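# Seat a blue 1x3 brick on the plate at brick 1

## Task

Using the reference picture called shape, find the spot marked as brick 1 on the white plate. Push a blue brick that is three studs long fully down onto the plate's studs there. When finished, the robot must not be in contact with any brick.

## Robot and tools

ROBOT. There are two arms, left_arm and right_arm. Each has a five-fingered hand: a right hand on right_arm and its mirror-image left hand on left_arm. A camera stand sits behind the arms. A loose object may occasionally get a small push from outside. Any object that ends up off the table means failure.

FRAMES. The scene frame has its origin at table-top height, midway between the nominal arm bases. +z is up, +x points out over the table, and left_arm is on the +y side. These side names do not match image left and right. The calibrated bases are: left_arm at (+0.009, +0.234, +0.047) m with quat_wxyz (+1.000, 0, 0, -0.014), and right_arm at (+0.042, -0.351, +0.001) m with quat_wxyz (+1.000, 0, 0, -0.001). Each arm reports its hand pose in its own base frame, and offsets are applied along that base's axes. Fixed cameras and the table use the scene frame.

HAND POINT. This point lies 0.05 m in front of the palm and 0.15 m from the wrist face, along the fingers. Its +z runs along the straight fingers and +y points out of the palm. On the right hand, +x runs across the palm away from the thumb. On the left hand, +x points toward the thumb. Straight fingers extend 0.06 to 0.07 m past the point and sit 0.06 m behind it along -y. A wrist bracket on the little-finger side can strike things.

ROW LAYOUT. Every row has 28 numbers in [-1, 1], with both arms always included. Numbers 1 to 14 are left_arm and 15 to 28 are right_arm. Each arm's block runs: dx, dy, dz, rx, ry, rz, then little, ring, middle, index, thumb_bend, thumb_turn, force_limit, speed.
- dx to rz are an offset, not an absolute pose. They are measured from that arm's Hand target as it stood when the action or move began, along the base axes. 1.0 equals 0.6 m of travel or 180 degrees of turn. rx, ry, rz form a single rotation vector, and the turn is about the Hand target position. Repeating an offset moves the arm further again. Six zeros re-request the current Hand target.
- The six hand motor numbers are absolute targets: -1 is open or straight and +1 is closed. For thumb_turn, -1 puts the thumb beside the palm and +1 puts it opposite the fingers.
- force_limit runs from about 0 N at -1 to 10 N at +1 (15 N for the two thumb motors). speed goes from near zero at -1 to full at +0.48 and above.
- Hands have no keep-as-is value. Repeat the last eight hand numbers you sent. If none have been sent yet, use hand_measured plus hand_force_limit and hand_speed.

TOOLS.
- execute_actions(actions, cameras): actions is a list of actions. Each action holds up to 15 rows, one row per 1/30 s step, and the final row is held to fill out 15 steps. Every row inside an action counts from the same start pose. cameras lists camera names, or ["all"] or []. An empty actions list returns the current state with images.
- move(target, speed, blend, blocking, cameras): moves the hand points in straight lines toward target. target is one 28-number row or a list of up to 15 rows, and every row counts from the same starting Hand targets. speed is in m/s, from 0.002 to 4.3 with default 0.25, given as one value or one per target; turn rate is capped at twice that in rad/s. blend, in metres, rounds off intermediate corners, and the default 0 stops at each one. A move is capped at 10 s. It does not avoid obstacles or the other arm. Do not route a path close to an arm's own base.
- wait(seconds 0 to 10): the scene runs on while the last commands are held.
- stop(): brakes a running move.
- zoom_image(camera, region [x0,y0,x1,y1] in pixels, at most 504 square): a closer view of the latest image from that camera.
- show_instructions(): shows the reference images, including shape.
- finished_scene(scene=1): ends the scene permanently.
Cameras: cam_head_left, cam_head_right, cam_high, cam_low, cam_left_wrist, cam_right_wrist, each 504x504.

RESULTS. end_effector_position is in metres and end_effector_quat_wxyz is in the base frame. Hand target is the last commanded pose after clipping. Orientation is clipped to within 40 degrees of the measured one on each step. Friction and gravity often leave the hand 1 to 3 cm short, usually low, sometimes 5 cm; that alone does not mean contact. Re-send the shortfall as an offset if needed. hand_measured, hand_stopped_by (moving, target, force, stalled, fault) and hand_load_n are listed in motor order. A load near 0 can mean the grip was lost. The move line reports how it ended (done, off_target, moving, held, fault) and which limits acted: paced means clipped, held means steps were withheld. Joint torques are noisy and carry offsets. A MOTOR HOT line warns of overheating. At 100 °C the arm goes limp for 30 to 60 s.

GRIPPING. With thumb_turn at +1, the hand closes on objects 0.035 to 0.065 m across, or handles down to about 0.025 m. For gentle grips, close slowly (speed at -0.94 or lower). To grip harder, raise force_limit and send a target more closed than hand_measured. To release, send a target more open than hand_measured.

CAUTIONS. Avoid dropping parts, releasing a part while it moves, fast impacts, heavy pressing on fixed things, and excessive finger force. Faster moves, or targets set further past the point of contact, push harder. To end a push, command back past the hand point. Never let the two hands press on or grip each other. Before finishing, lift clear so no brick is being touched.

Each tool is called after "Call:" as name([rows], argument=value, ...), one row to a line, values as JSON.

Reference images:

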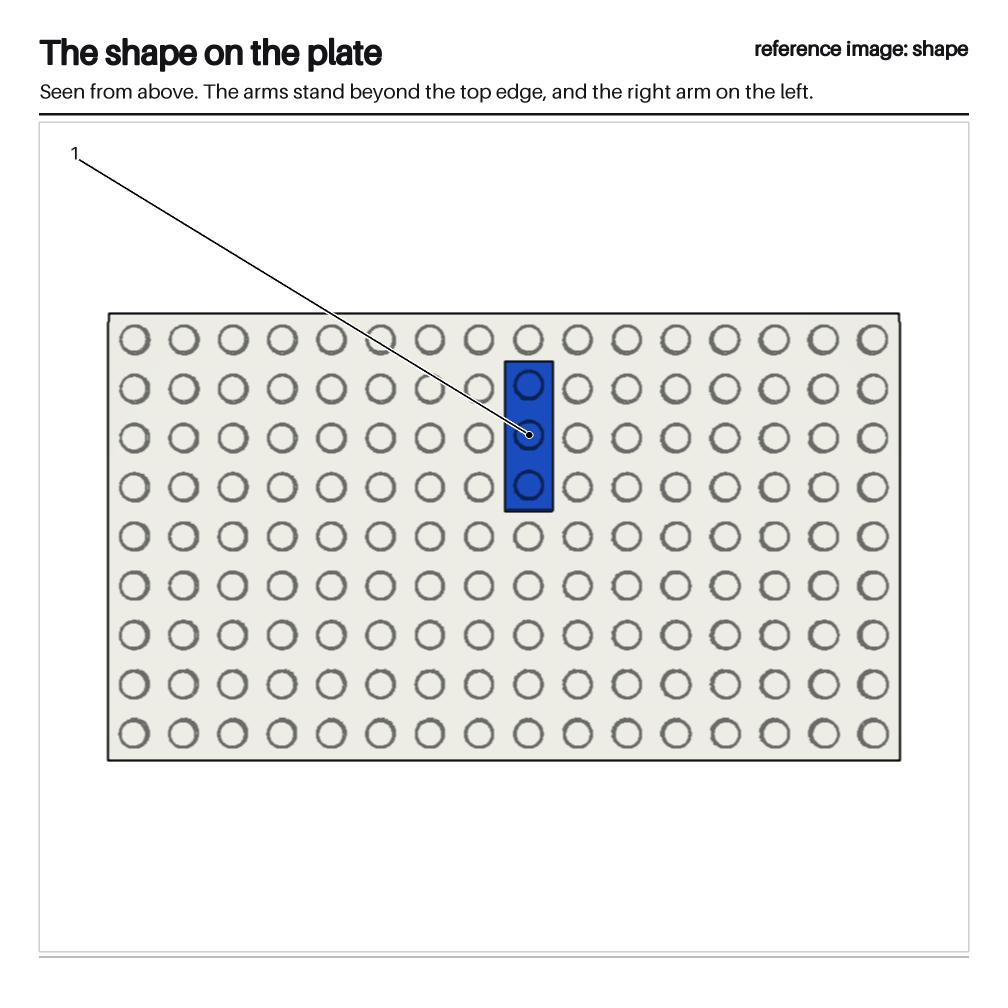

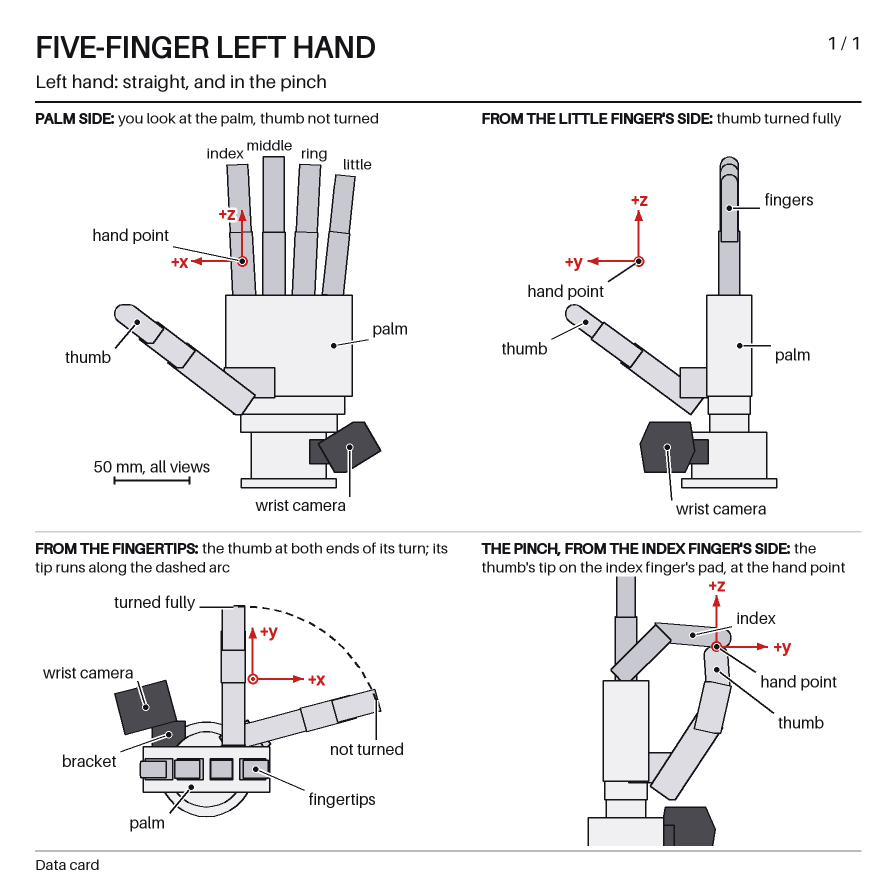

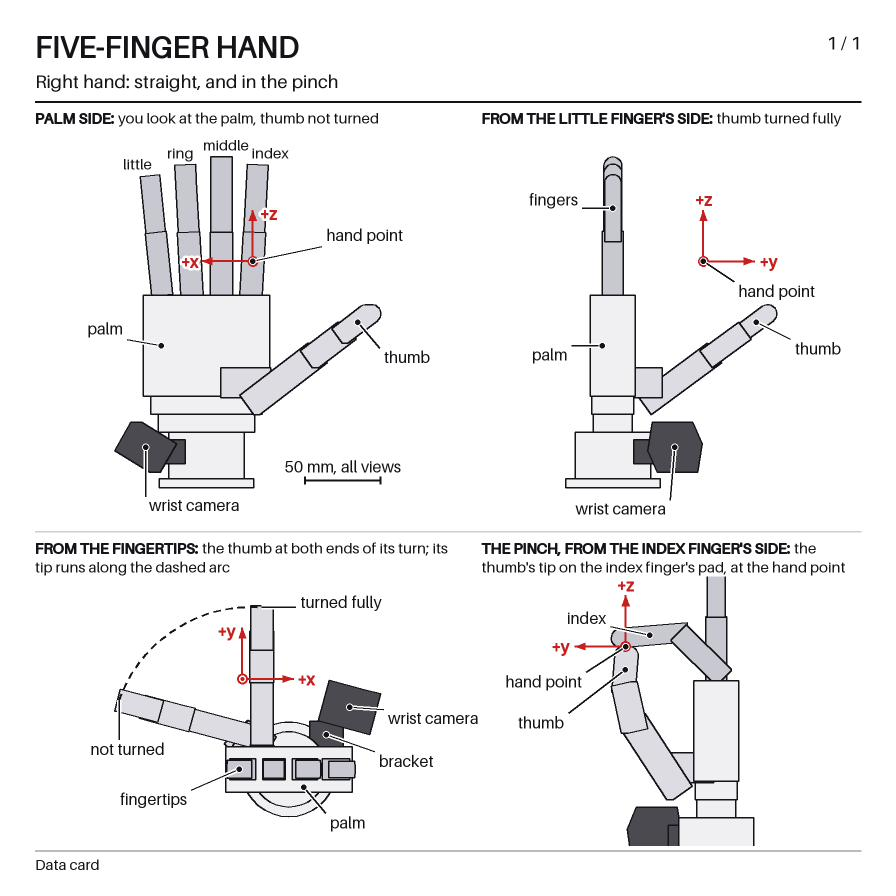

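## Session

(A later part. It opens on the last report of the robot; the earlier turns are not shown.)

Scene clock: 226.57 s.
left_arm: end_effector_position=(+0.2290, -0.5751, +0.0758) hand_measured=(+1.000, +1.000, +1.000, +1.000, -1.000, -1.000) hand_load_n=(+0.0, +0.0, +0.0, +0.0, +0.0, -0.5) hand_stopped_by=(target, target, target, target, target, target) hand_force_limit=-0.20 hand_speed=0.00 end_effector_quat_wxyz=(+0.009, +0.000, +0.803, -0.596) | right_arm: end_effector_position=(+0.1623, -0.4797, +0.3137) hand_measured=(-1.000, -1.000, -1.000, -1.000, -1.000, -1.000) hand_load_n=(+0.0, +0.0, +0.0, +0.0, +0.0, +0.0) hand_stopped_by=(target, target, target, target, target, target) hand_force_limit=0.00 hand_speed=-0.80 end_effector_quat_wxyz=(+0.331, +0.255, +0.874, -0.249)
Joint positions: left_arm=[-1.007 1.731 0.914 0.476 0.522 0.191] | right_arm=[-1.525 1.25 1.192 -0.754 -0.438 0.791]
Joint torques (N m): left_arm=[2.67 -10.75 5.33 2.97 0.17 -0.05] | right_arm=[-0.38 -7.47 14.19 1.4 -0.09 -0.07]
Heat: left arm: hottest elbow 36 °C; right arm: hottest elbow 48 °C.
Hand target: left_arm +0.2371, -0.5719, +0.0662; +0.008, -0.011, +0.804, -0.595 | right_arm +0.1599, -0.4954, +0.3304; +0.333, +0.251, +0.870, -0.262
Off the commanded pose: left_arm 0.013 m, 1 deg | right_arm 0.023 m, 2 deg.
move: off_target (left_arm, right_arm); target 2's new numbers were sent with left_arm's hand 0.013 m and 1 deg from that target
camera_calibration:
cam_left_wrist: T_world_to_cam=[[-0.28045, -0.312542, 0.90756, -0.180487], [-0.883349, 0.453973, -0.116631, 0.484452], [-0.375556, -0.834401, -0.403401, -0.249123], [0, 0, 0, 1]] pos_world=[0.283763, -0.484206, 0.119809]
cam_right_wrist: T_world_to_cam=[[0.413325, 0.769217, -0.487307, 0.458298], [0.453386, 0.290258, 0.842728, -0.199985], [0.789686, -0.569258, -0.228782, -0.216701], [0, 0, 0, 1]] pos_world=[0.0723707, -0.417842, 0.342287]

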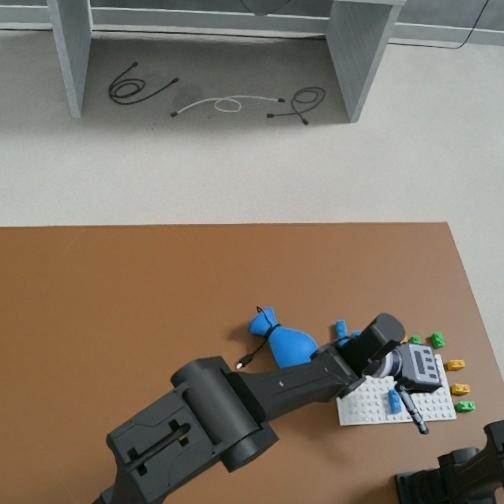

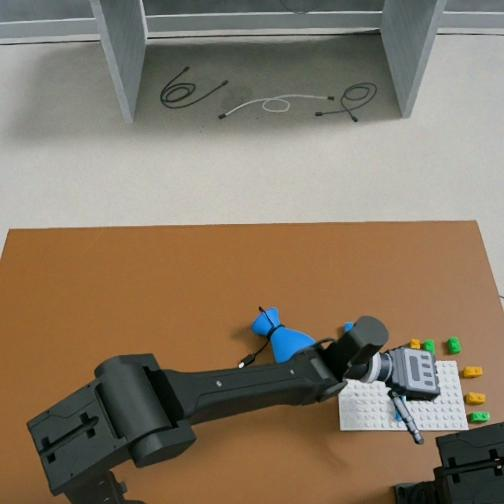

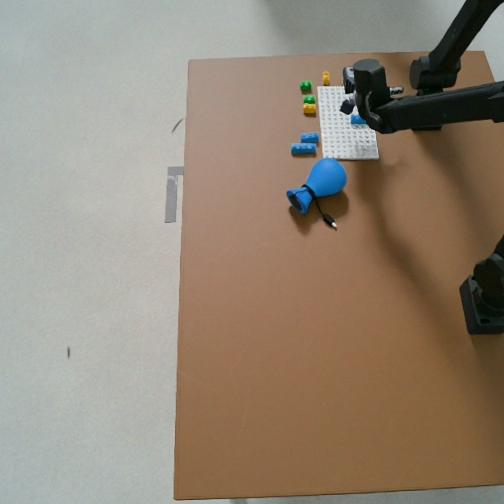

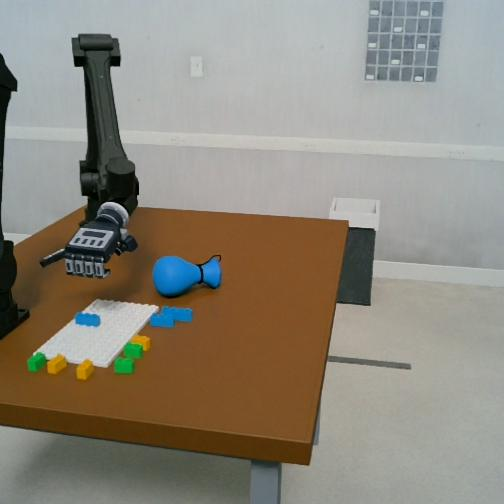

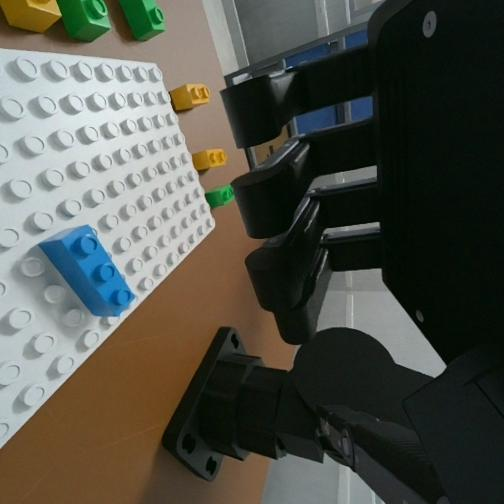

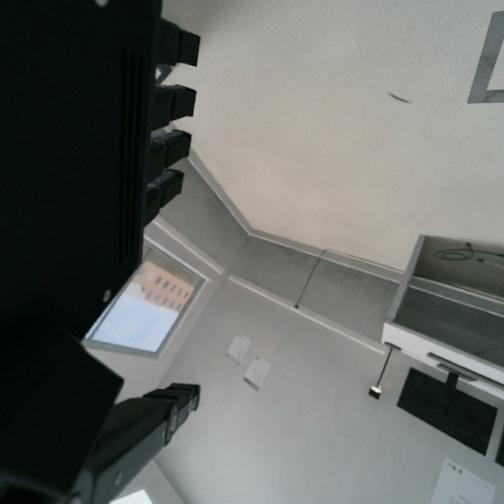

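Call:
move(target=[0.0067,0.0067,-0.102,0,0,0,1,1,1,1,-1,-1,-0.2,0.0,0,0,0,0,0,0,-1,-1,-1,-1,-1,-1,0.0,-0.8], speed=0.12, cameras=["cam_head_left", "cam_head_right", "cam_low", "cam_left_wrist"])

Call:
zoom_image(camera="cam_left_wrist", region=[100, 100, 350, 350])

Call:
zoom_image(camera="cam_head_left", region=[360, 350, 450, 430])

Call:
zoom_image(camera="cam_low", region=[40, 260, 140, 350])

Scene clock: 235.30 s.
left_arm: end_effector_position=(+0.2323, -0.5701, +0.0109) hand_measured=(+1.000, +1.000, +1.000, +1.000, -1.000, -1.000) hand_load_n=(+0.0, +0.0, +0.0, +0.0, +0.0, +0.0) hand_stopped_by=(target, target, target, target, target, target) hand_force_limit=-0.20 hand_speed=0.00 end_effector_quat_wxyz=(+0.006, -0.003, +0.805, -0.593) | right_arm: end_effector_position=(+0.1623, -0.4797, +0.3137) hand_measured=(-1.000, -1.000, -1.000, -1.000, -1.000, -1.000) hand_load_n=(+0.0, -0.5, +0.0, -0.5, +0.0, +0.0) hand_stopped_by=(target, target, target, target, target, target) hand_force_limit=0.00 hand_speed=-0.80 end_effector_quat_wxyz=(+0.331, +0.255, +0.874, -0.249)
Joint positions: left_arm=[-0.995 1.875 0.884 0.64 0.533 0.191] | right_arm=[-1.525 1.25 1.192 -0.754 -0.438 0.791]
Joint torques (N m): left_arm=[2.96 -12.16 4.63 2.93 0.21 -0.02] | right_arm=[-0.44 -7.59 14.16 1.32 -0.09 -0.06]
Heat: left arm: hottest elbow 35 °C; right arm: hottest elbow 48 °C.
Hand target: left_arm +0.2410, -0.5678, +0.0049; +0.008, -0.011, +0.804, -0.595 | right_arm +0.1599, -0.4954, +0.3304; +0.333, +0.251, +0.870, -0.262
Off the commanded pose: left_arm 0.011 m, 1 deg | right_arm 0.023 m, 2 deg.
move: off_target (left_arm, right_arm)
camera_calibration:
cam_left_wrist: T_world_to_cam=[[-0.272068, -0.319126, 0.90782, -0.124773], [-0.8851, 0.453179, -0.105952, 0.477353], [-0.377593, -0.832338, -0.405754, -0.268242], [0, 0, 0, 1]] pos_world=[0.287272, -0.479413, 0.0550081]
Images, in order (width x height): cam_head_left 504x504, cam_head_right 504x504, cam_low 504x504, cam_left_wrist 504x504.

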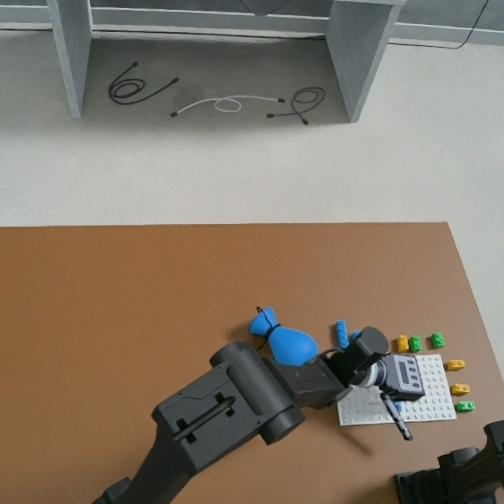

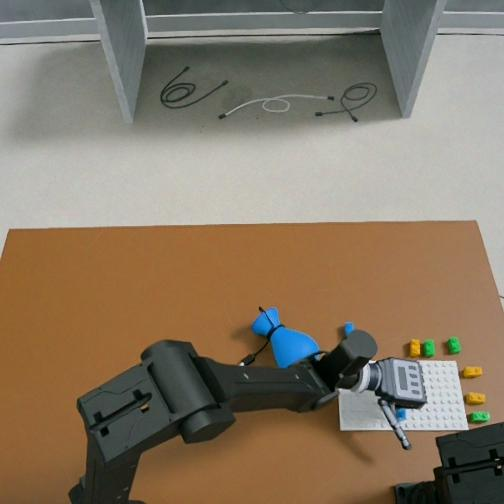

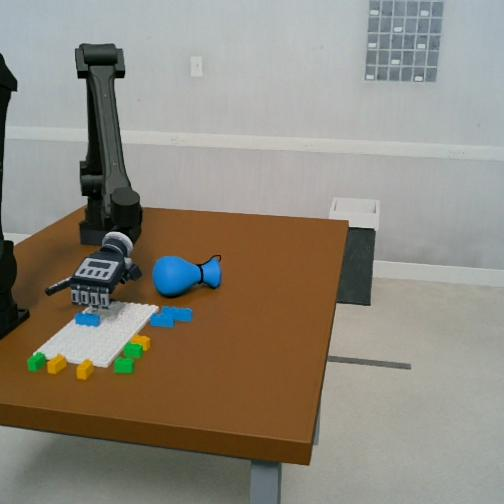

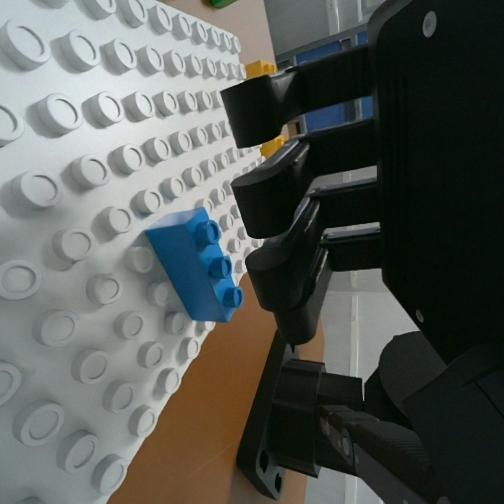

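Scaled by 2.016 from the camera's 504x504 image, which has a finer 720x720 frame.

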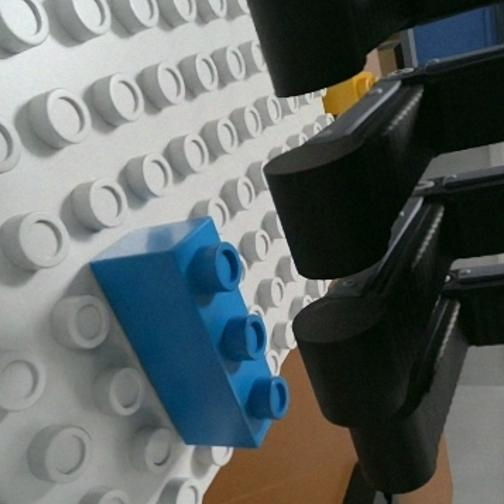

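Scaled by 5.600 from the camera's 504x504 image, which has a finer 720x720 frame.

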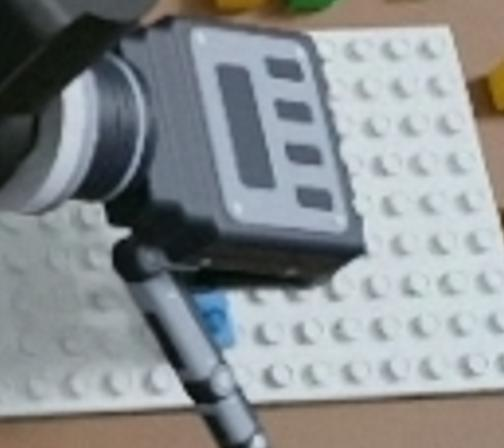

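Scaled by 5.040 from the camera's 504x504 image, which has a finer 720x720 frame.

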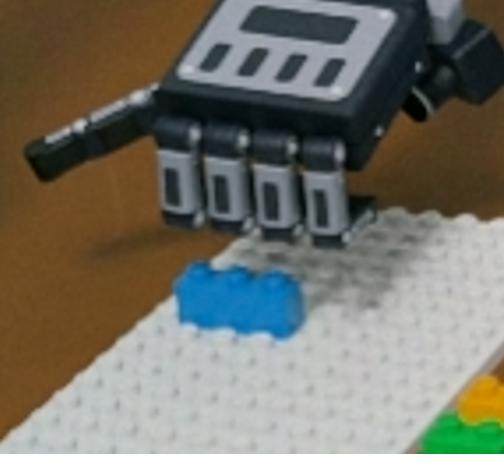

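Call:
move(target=[0.0,0.0,-0.0833,0,0,0,1,1,1,1,-1,-1,-0.2,0.0,0,0,0,0,0,0,-1,-1,-1,-1,-1,-1,0.0,-0.8], speed=0.05, cameras=["cam_head_left", "cam_head_right", "cam_low", "cam_left_wrist"])

Call:
zoom_image(camera="cam_left_wrist", region=[120, 100, 350, 350])

Call:
zoom_image(camera="cam_low", region=[40, 260, 140, 350])

Scene clock: 238.67 s.
left_arm: end_effector_position=(+0.2351, -0.5764, -0.0139) hand_measured=(+1.000, +1.000, +1.000, +1.000, -1.000, -1.000) hand_load_n=(+0.0, +0.0, -2.5, -3.0, +0.0, +0.0) hand_stopped_by=(target, target, target, target, target, target) hand_force_limit=-0.20 hand_speed=0.00 end_effector_quat_wxyz=(+0.014, +0.005, +0.791, -0.612) | right_arm: end_effector_position=(+0.1623, -0.4797, +0.3137) hand_measured=(-1.000, -1.000, -1.000, -1.000, -1.000, -1.000) hand_load_n=(+0.0, +0.0, +0.0, +0.0, -0.5, -0.5) hand_stopped_by=(target, target, target, target, target, target) hand_force_limit=0.00 hand_speed=-0.80 end_effector_quat_wxyz=(+0.331, +0.255, +0.874, -0.249)
Joint positions: left_arm=[-0.995 1.968 0.884 0.786 0.54 0.186] | right_arm=[-1.525 1.25 1.192 -0.754 -0.438 0.791]
Joint torques (N m): left_arm=[2.73 -9.35 3.9 2.17 -0.11 0.02] | right_arm=[-0.44 -7.65 14.22 1.36 -0.08 -0.07]
Heat: left arm: hottest elbow 35 °C; right arm: hottest elbow 48 °C.
Hand target: left_arm +0.2410, -0.5678, -0.0449; +0.008, -0.011, +0.804, -0.595 | right_arm +0.1599, -0.4954, +0.3304; +0.333, +0.251, +0.870, -0.262
Off the commanded pose: left_arm 0.033 m, 3 deg | right_arm 0.023 m, 2 deg.
move: off_target (left_arm, right_arm)
camera_calibration:
cam_left_wrist: T_world_to_cam=[[-0.29384, -0.275653, 0.915245, -0.0732287], [-0.880323, 0.4511, -0.146766, 0.477207], [-0.372411, -0.848837, -0.375215, -0.292768], [0, 0, 0, 1]] pos_world=[0.289549, -0.483967, 0.027209]
Images, in order (width x height): cam_head_left 504x504, cam_head_right 504x504, cam_low 504x504, cam_left_wrist 504x504.

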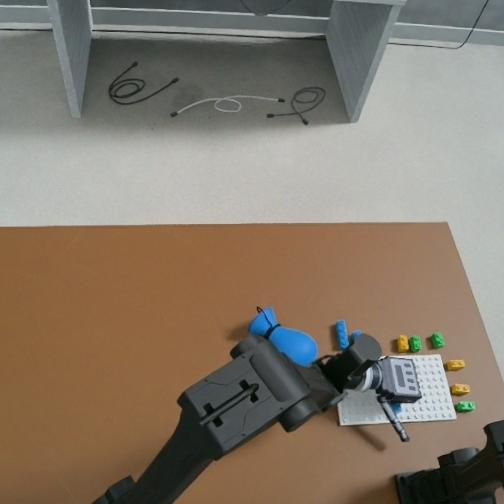

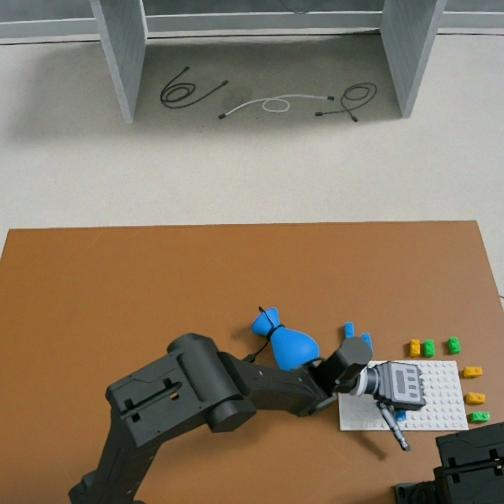

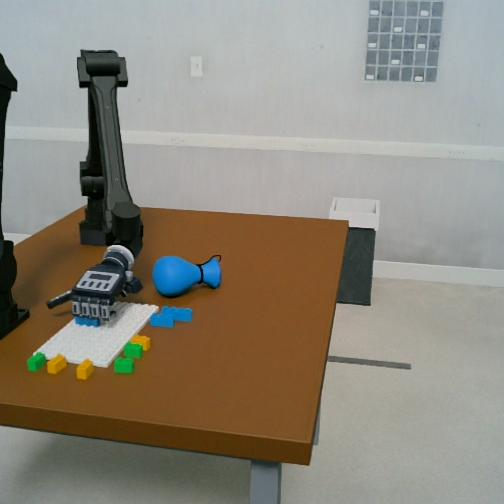

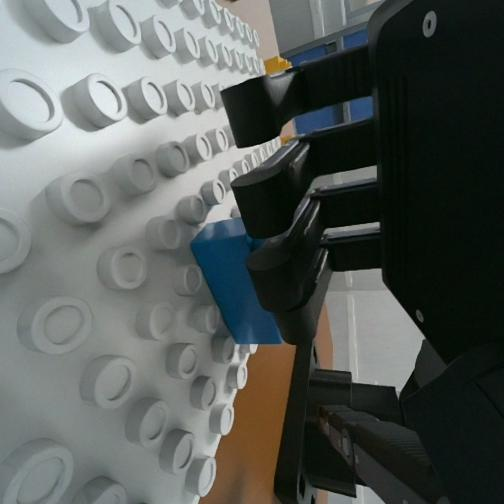

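Scaled by 2.016 from the camera's 504x504 image, which has a finer 720x720 frame.

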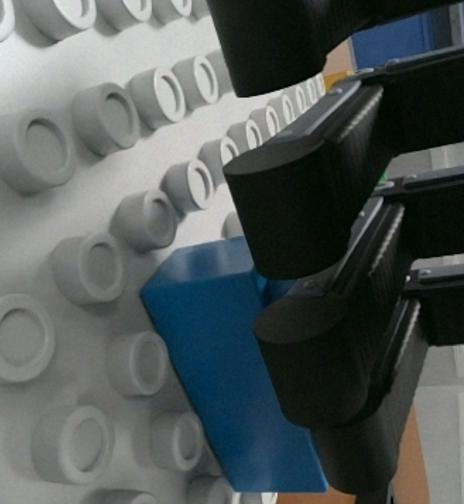

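Scaled by 5.040 from the camera's 504x504 image, which has a finer 720x720 frame.

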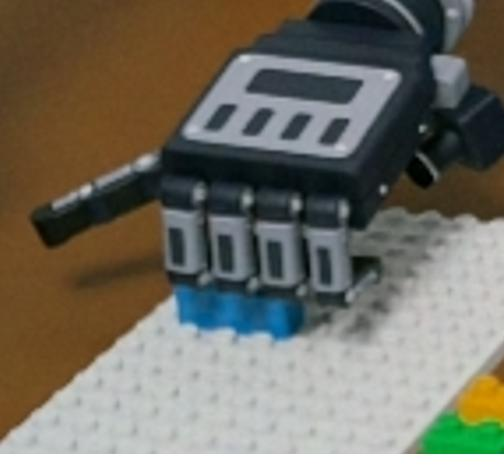

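Call:
move(target=[0.0,0.005,-0.0667,0,0,0,1,1,1,1,-1,-1,-0.2,0.0,0,0,0,0,0,0,-1,-1,-1,-1,-1,-1,0.0,-0.8], speed=0.05, cameras=["cam_head_left", "cam_head_right", "cam_low", "cam_left_wrist"])

Call:
zoom_image(camera="cam_left_wrist", region=[120, 100, 350, 350])

Call:
zoom_image(camera="cam_low", region=[40, 260, 140, 350])

Scene clock: 241.17 s.
left_arm: end_effector_position=(+0.2374, -0.5830, -0.0140) hand_measured=(+1.000, +1.000, +1.000, +1.000, -1.000, -1.000) hand_load_n=(+0.0, +0.0, -5.5, -7.5, +0.0, -0.5) hand_stopped_by=(target, target, target, target, target, target) hand_force_limit=-0.20 hand_speed=0.00 end_effector_quat_wxyz=(+0.019, +0.013, +0.768, -0.640) | right_arm: end_effector_position=(+0.1623, -0.4797, +0.3137) hand_measured=(-1.000, -1.000, -1.000, -1.000, -1.000, -1.000) hand_load_n=(+0.0, +0.0, +0.0, +0.0, +0.0, -0.5) hand_stopped_by=(target, target, target, target, target, target) hand_force_limit=0.00 hand_speed=-0.80 end_effector_quat_wxyz=(+0.331, +0.255, +0.874, -0.249)
Joint positions: left_arm=[-0.991 2.015 0.884 0.916 0.555 0.162] | right_arm=[-1.525 1.25 1.192 -0.754 -0.438 0.791]
Joint torques (N m): left_arm=[3.14 -5.95 3.25 0.76 -0.58 0.29] | right_arm=[-0.38 -7.41 14.16 1.36 -0.09 -0.07]
Heat: left arm: hottest elbow 35 °C; right arm: hottest elbow 48 °C.
Hand target: left_arm +0.2410, -0.5649, -0.0849; +0.008, -0.011, +0.804, -0.595 | right_arm +0.1599, -0.4954, +0.3304; +0.333, +0.251, +0.870, -0.262
Off the commanded pose: left_arm 0.073 m, 7 deg | right_arm 0.023 m, 2 deg.
move: off_target (left_arm, right_arm)
camera_calibration:
cam_left_wrist: T_world_to_cam=[[-0.311989, -0.207452, 0.92716, -0.0300128], [-0.874382, 0.444424, -0.194789, 0.4762], [-0.371643, -0.871465, -0.320048, -0.310206], [0, 0, 0, 1]] pos_world=[0.291731, -0.488194, 0.0213047]
Images, in order (width x height): cam_head_left 504x504, cam_head_right 504x504, cam_low 504x504, cam_left_wrist 504x504.

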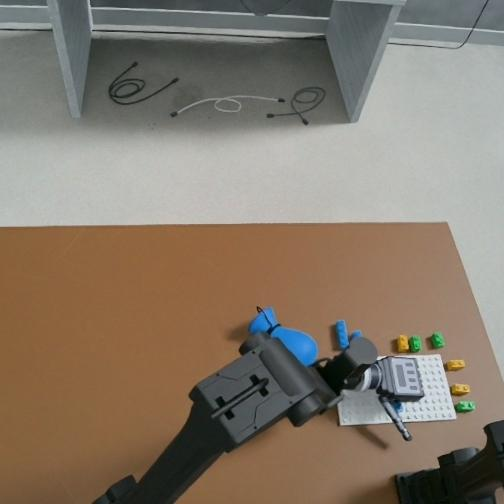

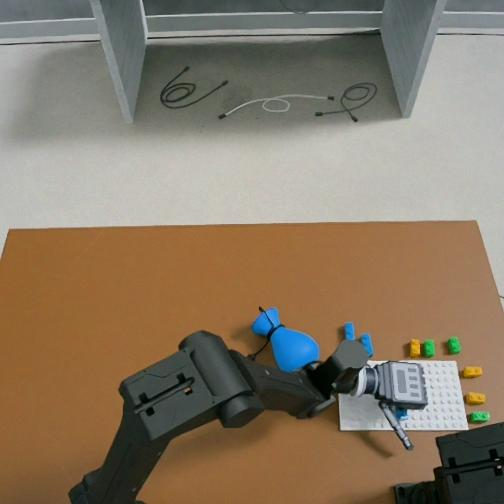

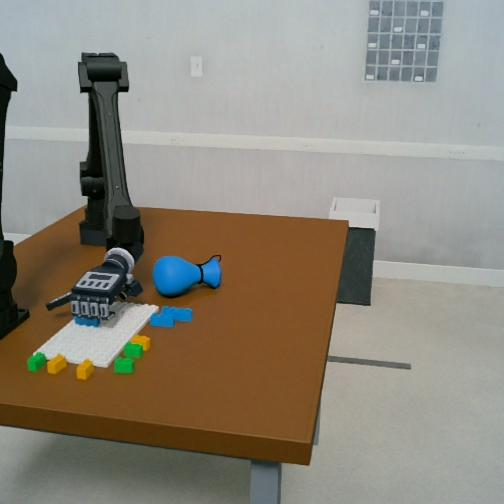

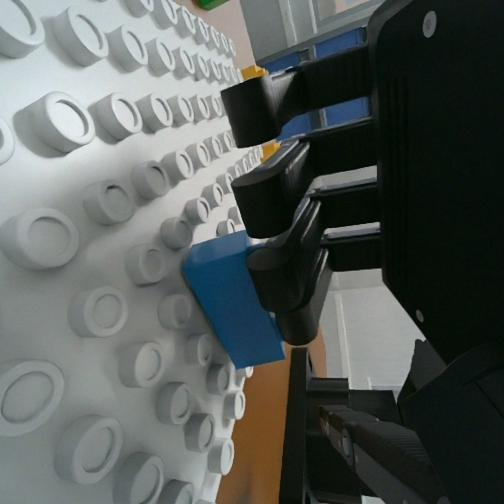

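Scaled by 2.016 from the camera's 504x504 image, which has a finer 720x720 frame.

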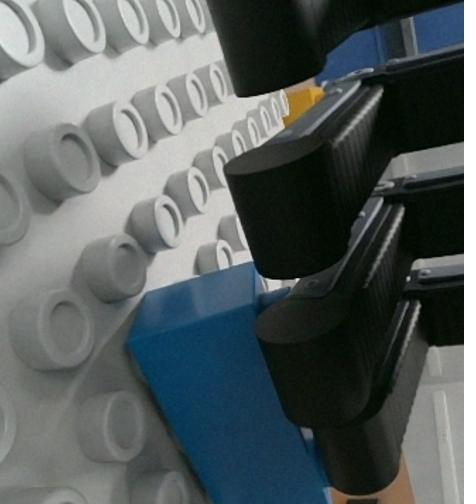

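Scaled by 5.040 from the camera's 504x504 image, which has a finer 720x720 frame.

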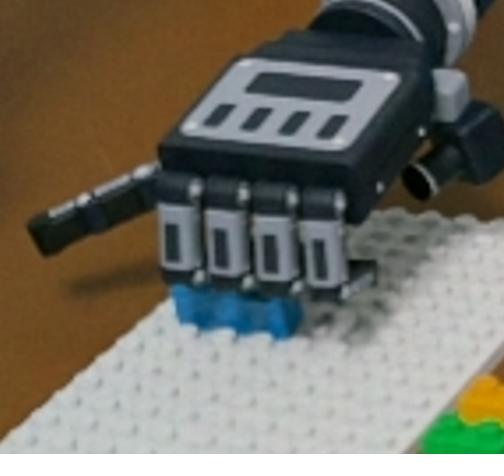

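Call:
zoom_image(camera="cam_left_wrist", region=[120, 190, 300, 390])

Call:
zoom_image(camera="cam_low", region=[65, 305, 115, 345])

Scaled by 2.520 from the camera's 504x504 image, which has a finer 720x720 frame.

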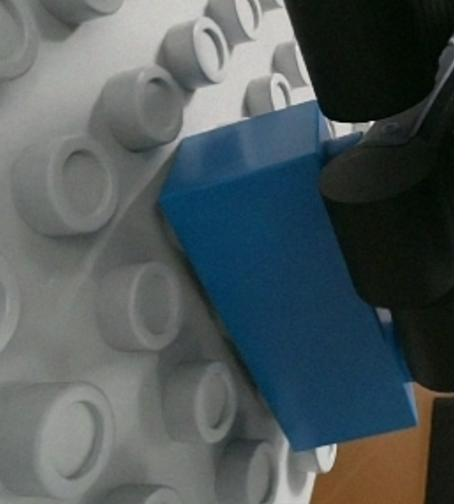

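Scaled by 10.080 from the camera's 504x504 image, which has a finer 720x720 frame.

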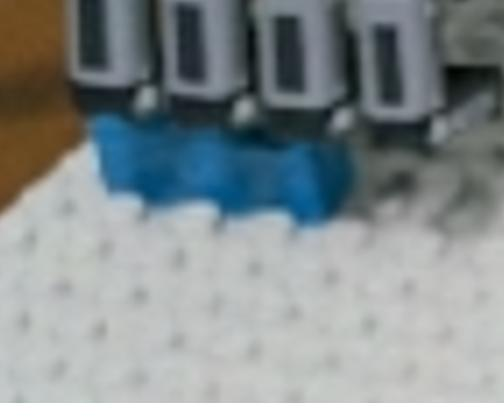

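Call:
move(target=[0.0,0.0165,-0.075,0.0556,0.0016,0,1,1,1,1,-1,-1,-0.2,0.0,0,0,0,0,0,0,-1,-1,-1,-1,-1,-1,0.0,-0.8], speed=0.05, cameras=["cam_head_left", "cam_low", "cam_left_wrist"])

Call:
zoom_image(camera="cam_left_wrist", region=[120, 190, 300, 390])

Call:
zoom_image(camera="cam_low", region=[65, 295, 115, 345])

Scene clock: 248.70 s.
left_arm: end_effector_position=(+0.2463, -0.5877, -0.0248) hand_measured=(+1.000, +1.000, +1.000, +1.000, -1.000, -1.000) hand_load_n=(+0.0, +0.0, -8.0, -12.5, +0.0, +0.0) hand_stopped_by=(target, target, target, target, target, target) hand_force_limit=-0.20 hand_speed=0.00 end_effector_quat_wxyz=(+0.017, +0.004, +0.798, -0.603) | right_arm: end_effector_position=(+0.1623, -0.4797, +0.3137) hand_measured=(-1.000, -1.000, -1.000, -1.000, -1.000, -1.000) hand_load_n=(+0.0, -0.5, +0.0, +0.0, +0.0, +0.0) hand_stopped_by=(target, target, target, target, target, target) hand_force_limit=0.00 hand_speed=-0.80 end_effector_quat_wxyz=(+0.331, +0.255, +0.874, -0.249)
Joint positions: left_arm=[-0.993 2.006 0.938 0.746 0.53 0.2] | right_arm=[-1.525 1.25 1.192 -0.754 -0.438 0.791]
Joint torques (N m): left_arm=[2.26 -5.25 2.13 -0.76 -1.35 0.78] | right_arm=[-0.38 -7.53 14.19 1.36 -0.09 -0.06]
Heat: left arm: hottest elbow 35 °C; right arm: hottest elbow 48 °C.
Hand target: left_arm +0.2410, -0.5550, -0.1300; +0.007, -0.012, +0.853, -0.522 | right_arm +0.1599, -0.4954, +0.3304; +0.333, +0.251, +0.870, -0.262
Off the commanded pose: left_arm 0.110 m, 11 deg | right_arm 0.023 m, 2 deg.
move: off_target (left_arm, right_arm)
camera_calibration:
cam_left_wrist: T_world_to_cam=[[-0.294168, -0.298279, 0.908017, -0.0763653], [-0.88307, 0.44823, -0.138845, 0.48979], [-0.365585, -0.842686, -0.395256, -0.30091], [0, 0, 0, 1]] pos_world=[0.300046, -0.495889, 0.0184096]
Images, in order (width x height): cam_head_left 504x504, cam_low 504x504, cam_left_wrist 504x504.

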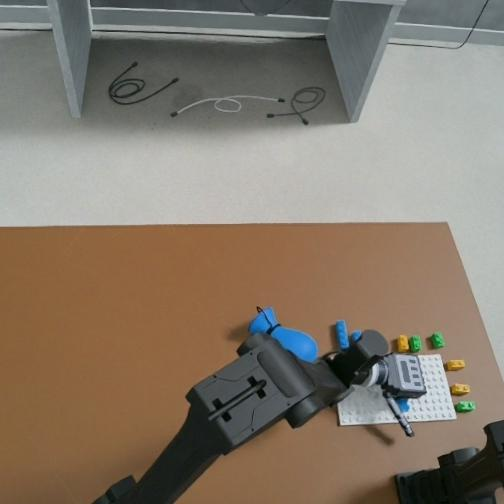

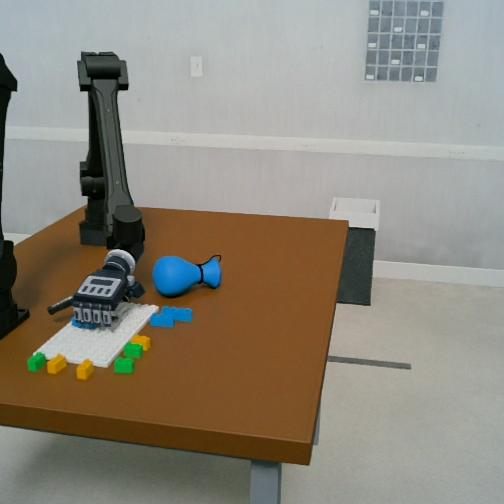

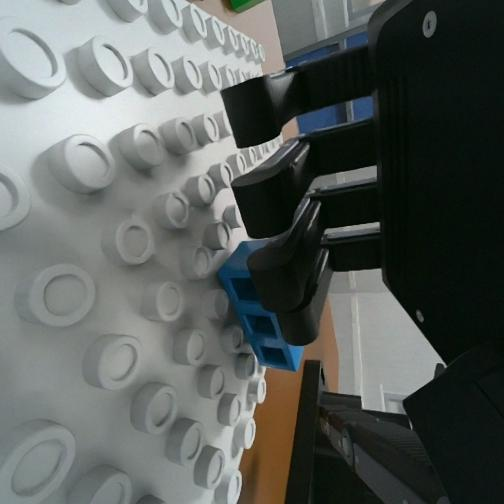

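Scaled by 2.520 from the camera's 504x504 image, which has a finer 720x720 frame.

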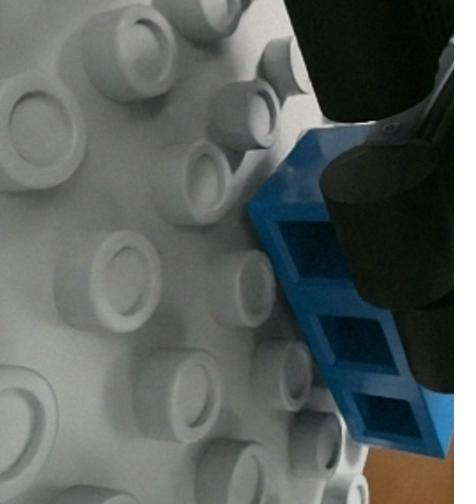

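Scaled by 10.080 from the camera's 504x504 image, which has a finer 720x720 frame.

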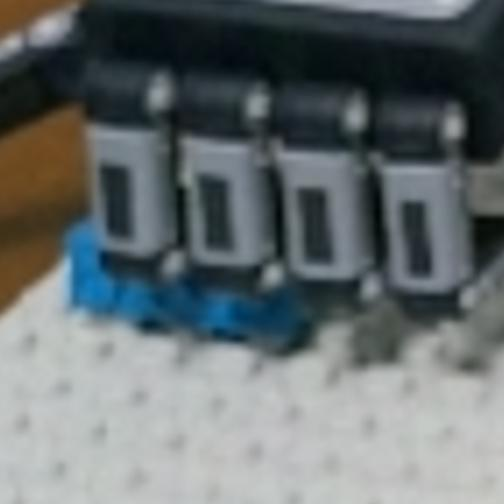

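Call:
move([
  [0.0,0.0,0.19,-0.0556,-0.0016,0,1,1,1,1,-1,-1,-0.2,0.0,0,0,0,0,0,0,-1,-1,-1,-1,-1,-1,0.0,-0.8],
  [0.01,0.02,0.37,-0.0556,-0.0016,0,1,1,1,1,-1,-1,-0.2,0.0,0,0,0,0,0,0,-1,-1,-1,-1,-1,-1,0.0,-0.8],
], speed=0.12, blend=[0.01, 0], cameras=["cam_head_left", "cam_head_right", "cam_low", "cam_left_wrist"])

Call:
zoom_image(camera="cam_left_wrist", region=[0, 120, 300, 420])

Call:
zoom_image(camera="cam_low", region=[55, 280, 135, 350])

Call:
zoom_image(camera="cam_head_left", region=[360, 350, 450, 430])

Scene clock: 252.07 s.
left_arm: end_effector_position=(+0.2344, -0.5398, +0.0800) hand_measured=(+1.000, +1.000, +1.000, +1.000, -1.000, -1.000) hand_load_n=(+0.0, +0.0, +0.0, +0.0, +0.0, +0.0) hand_stopped_by=(target, target, target, target, target, target) hand_force_limit=-0.20 hand_speed=0.00 end_effector_quat_wxyz=(+0.003, -0.006, +0.808, -0.590) | right_arm: end_effector_position=(+0.1623, -0.4797, +0.3137) hand_measured=(-1.000, -1.000, -1.000, -1.000, -1.000, -1.000) hand_load_n=(+0.0, +0.0, +0.0, +0.0, +0.0, +0.0) hand_stopped_by=(target, target, target, target, target, target) hand_force_limit=0.00 hand_speed=-0.80 end_effector_quat_wxyz=(+0.331, +0.255, +0.874, -0.249)
Joint positions: left_arm=[-0.955 1.665 0.851 0.443 0.571 0.205] | right_arm=[-1.525 1.25 1.192 -0.754 -0.438 0.791]
Joint torques (N m): left_arm=[2.78 -12.28 7.04 1.44 0.24 0] | right_arm=[-0.26 -7.59 14.09 1.43 -0.09 -0.07]
Heat: left arm: hottest elbow 34 °C; right arm: hottest elbow 48 °C.
Hand target: left_arm +0.2470, -0.5430, +0.0920; +0.008, -0.011, +0.804, -0.595 | right_arm +0.1599, -0.4954, +0.3304; +0.333, +0.251, +0.870, -0.262
Off the commanded pose: left_arm 0.018 m, 1 deg | right_arm 0.023 m, 2 deg.
move: off_target (left_arm, right_arm)
camera_calibration:
cam_left_wrist: T_world_to_cam=[[-0.264114, -0.327173, 0.907304, -0.183412], [-0.886202, 0.453578, -0.0944115, 0.472443], [-0.380644, -0.82899, -0.409738, -0.211372], [0, 0, 0, 1]] pos_world=[0.28978, -0.449522, 0.124407]
Images, in order (width x height): cam_head_left 504x504, cam_head_right 504x504, cam_low 504x504, cam_left_wrist 504x504.

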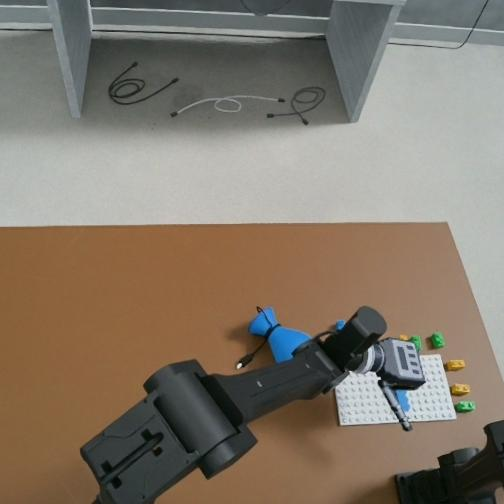

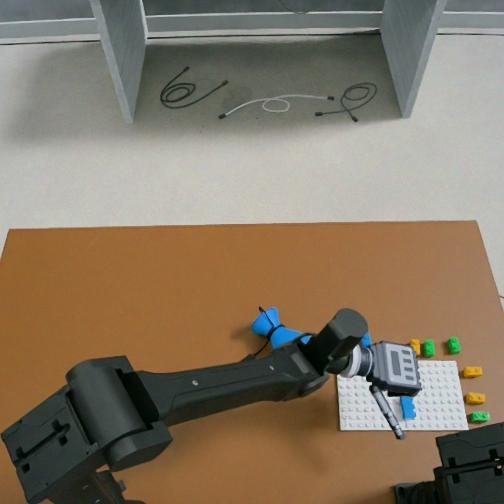

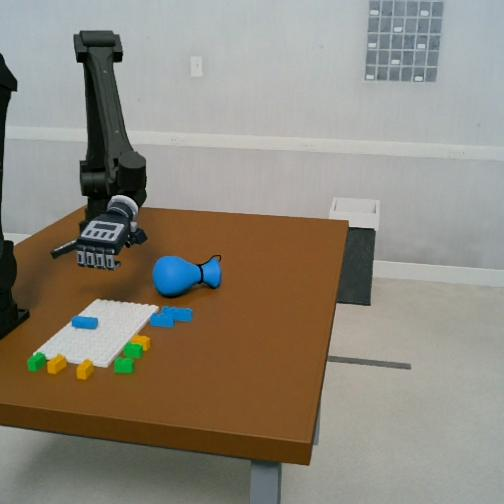

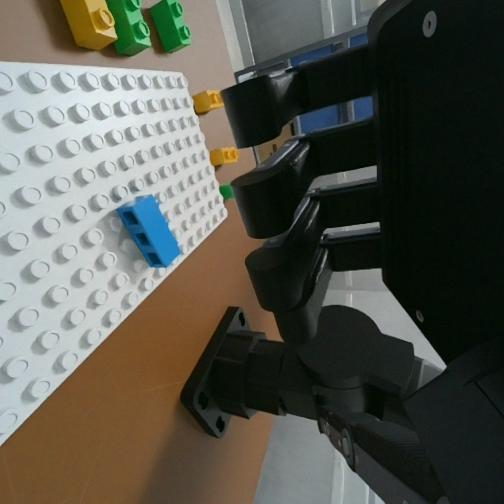

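Scaled by 1.680 from the camera's 504x504 image, which has a finer 720x720 frame.

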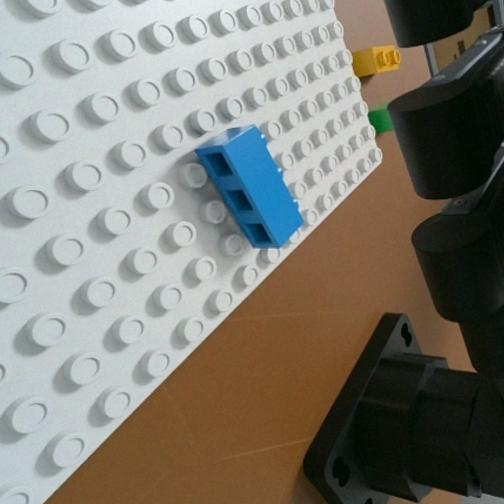

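Scaled by 6.300 from the camera's 504x504 image, which has a finer 720x720 frame.

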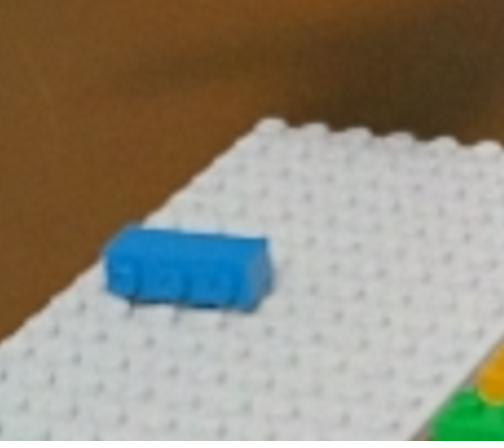

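Scaled by 5.600 from the camera's 504x504 image, which has a finer 720x720 frame.

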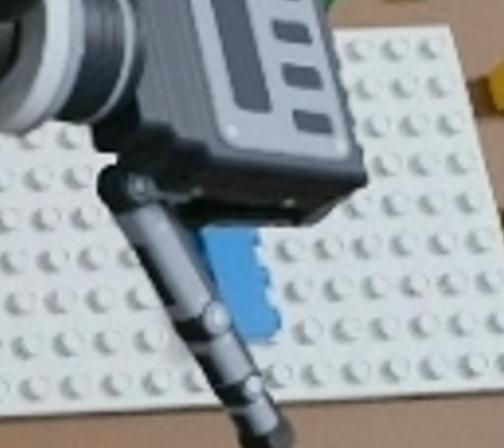

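Call:
zoom_image(camera="cam_left_wrist", region=[100, 180, 200, 280])

Call:
zoom_image(camera="cam_head_right", region=[330, 310, 430, 430])

Scaled by 5.040 from the camera's 504x504 image, which has a finer 720x720 frame.

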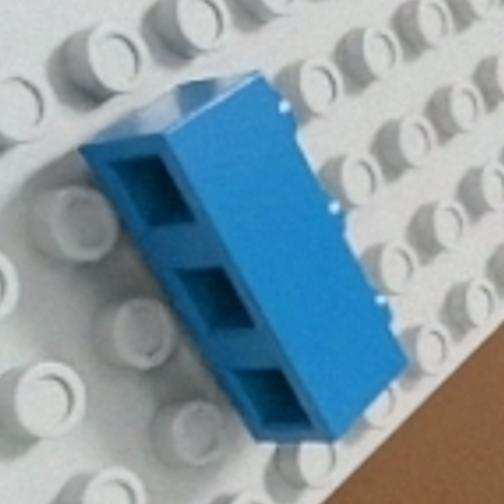

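Scaled by 4.200 from the camera's 504x504 image, which has a finer 720x720 frame.

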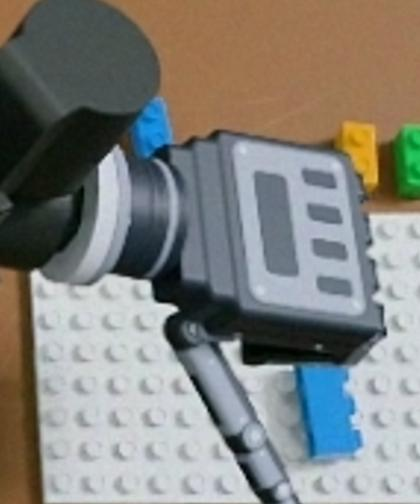

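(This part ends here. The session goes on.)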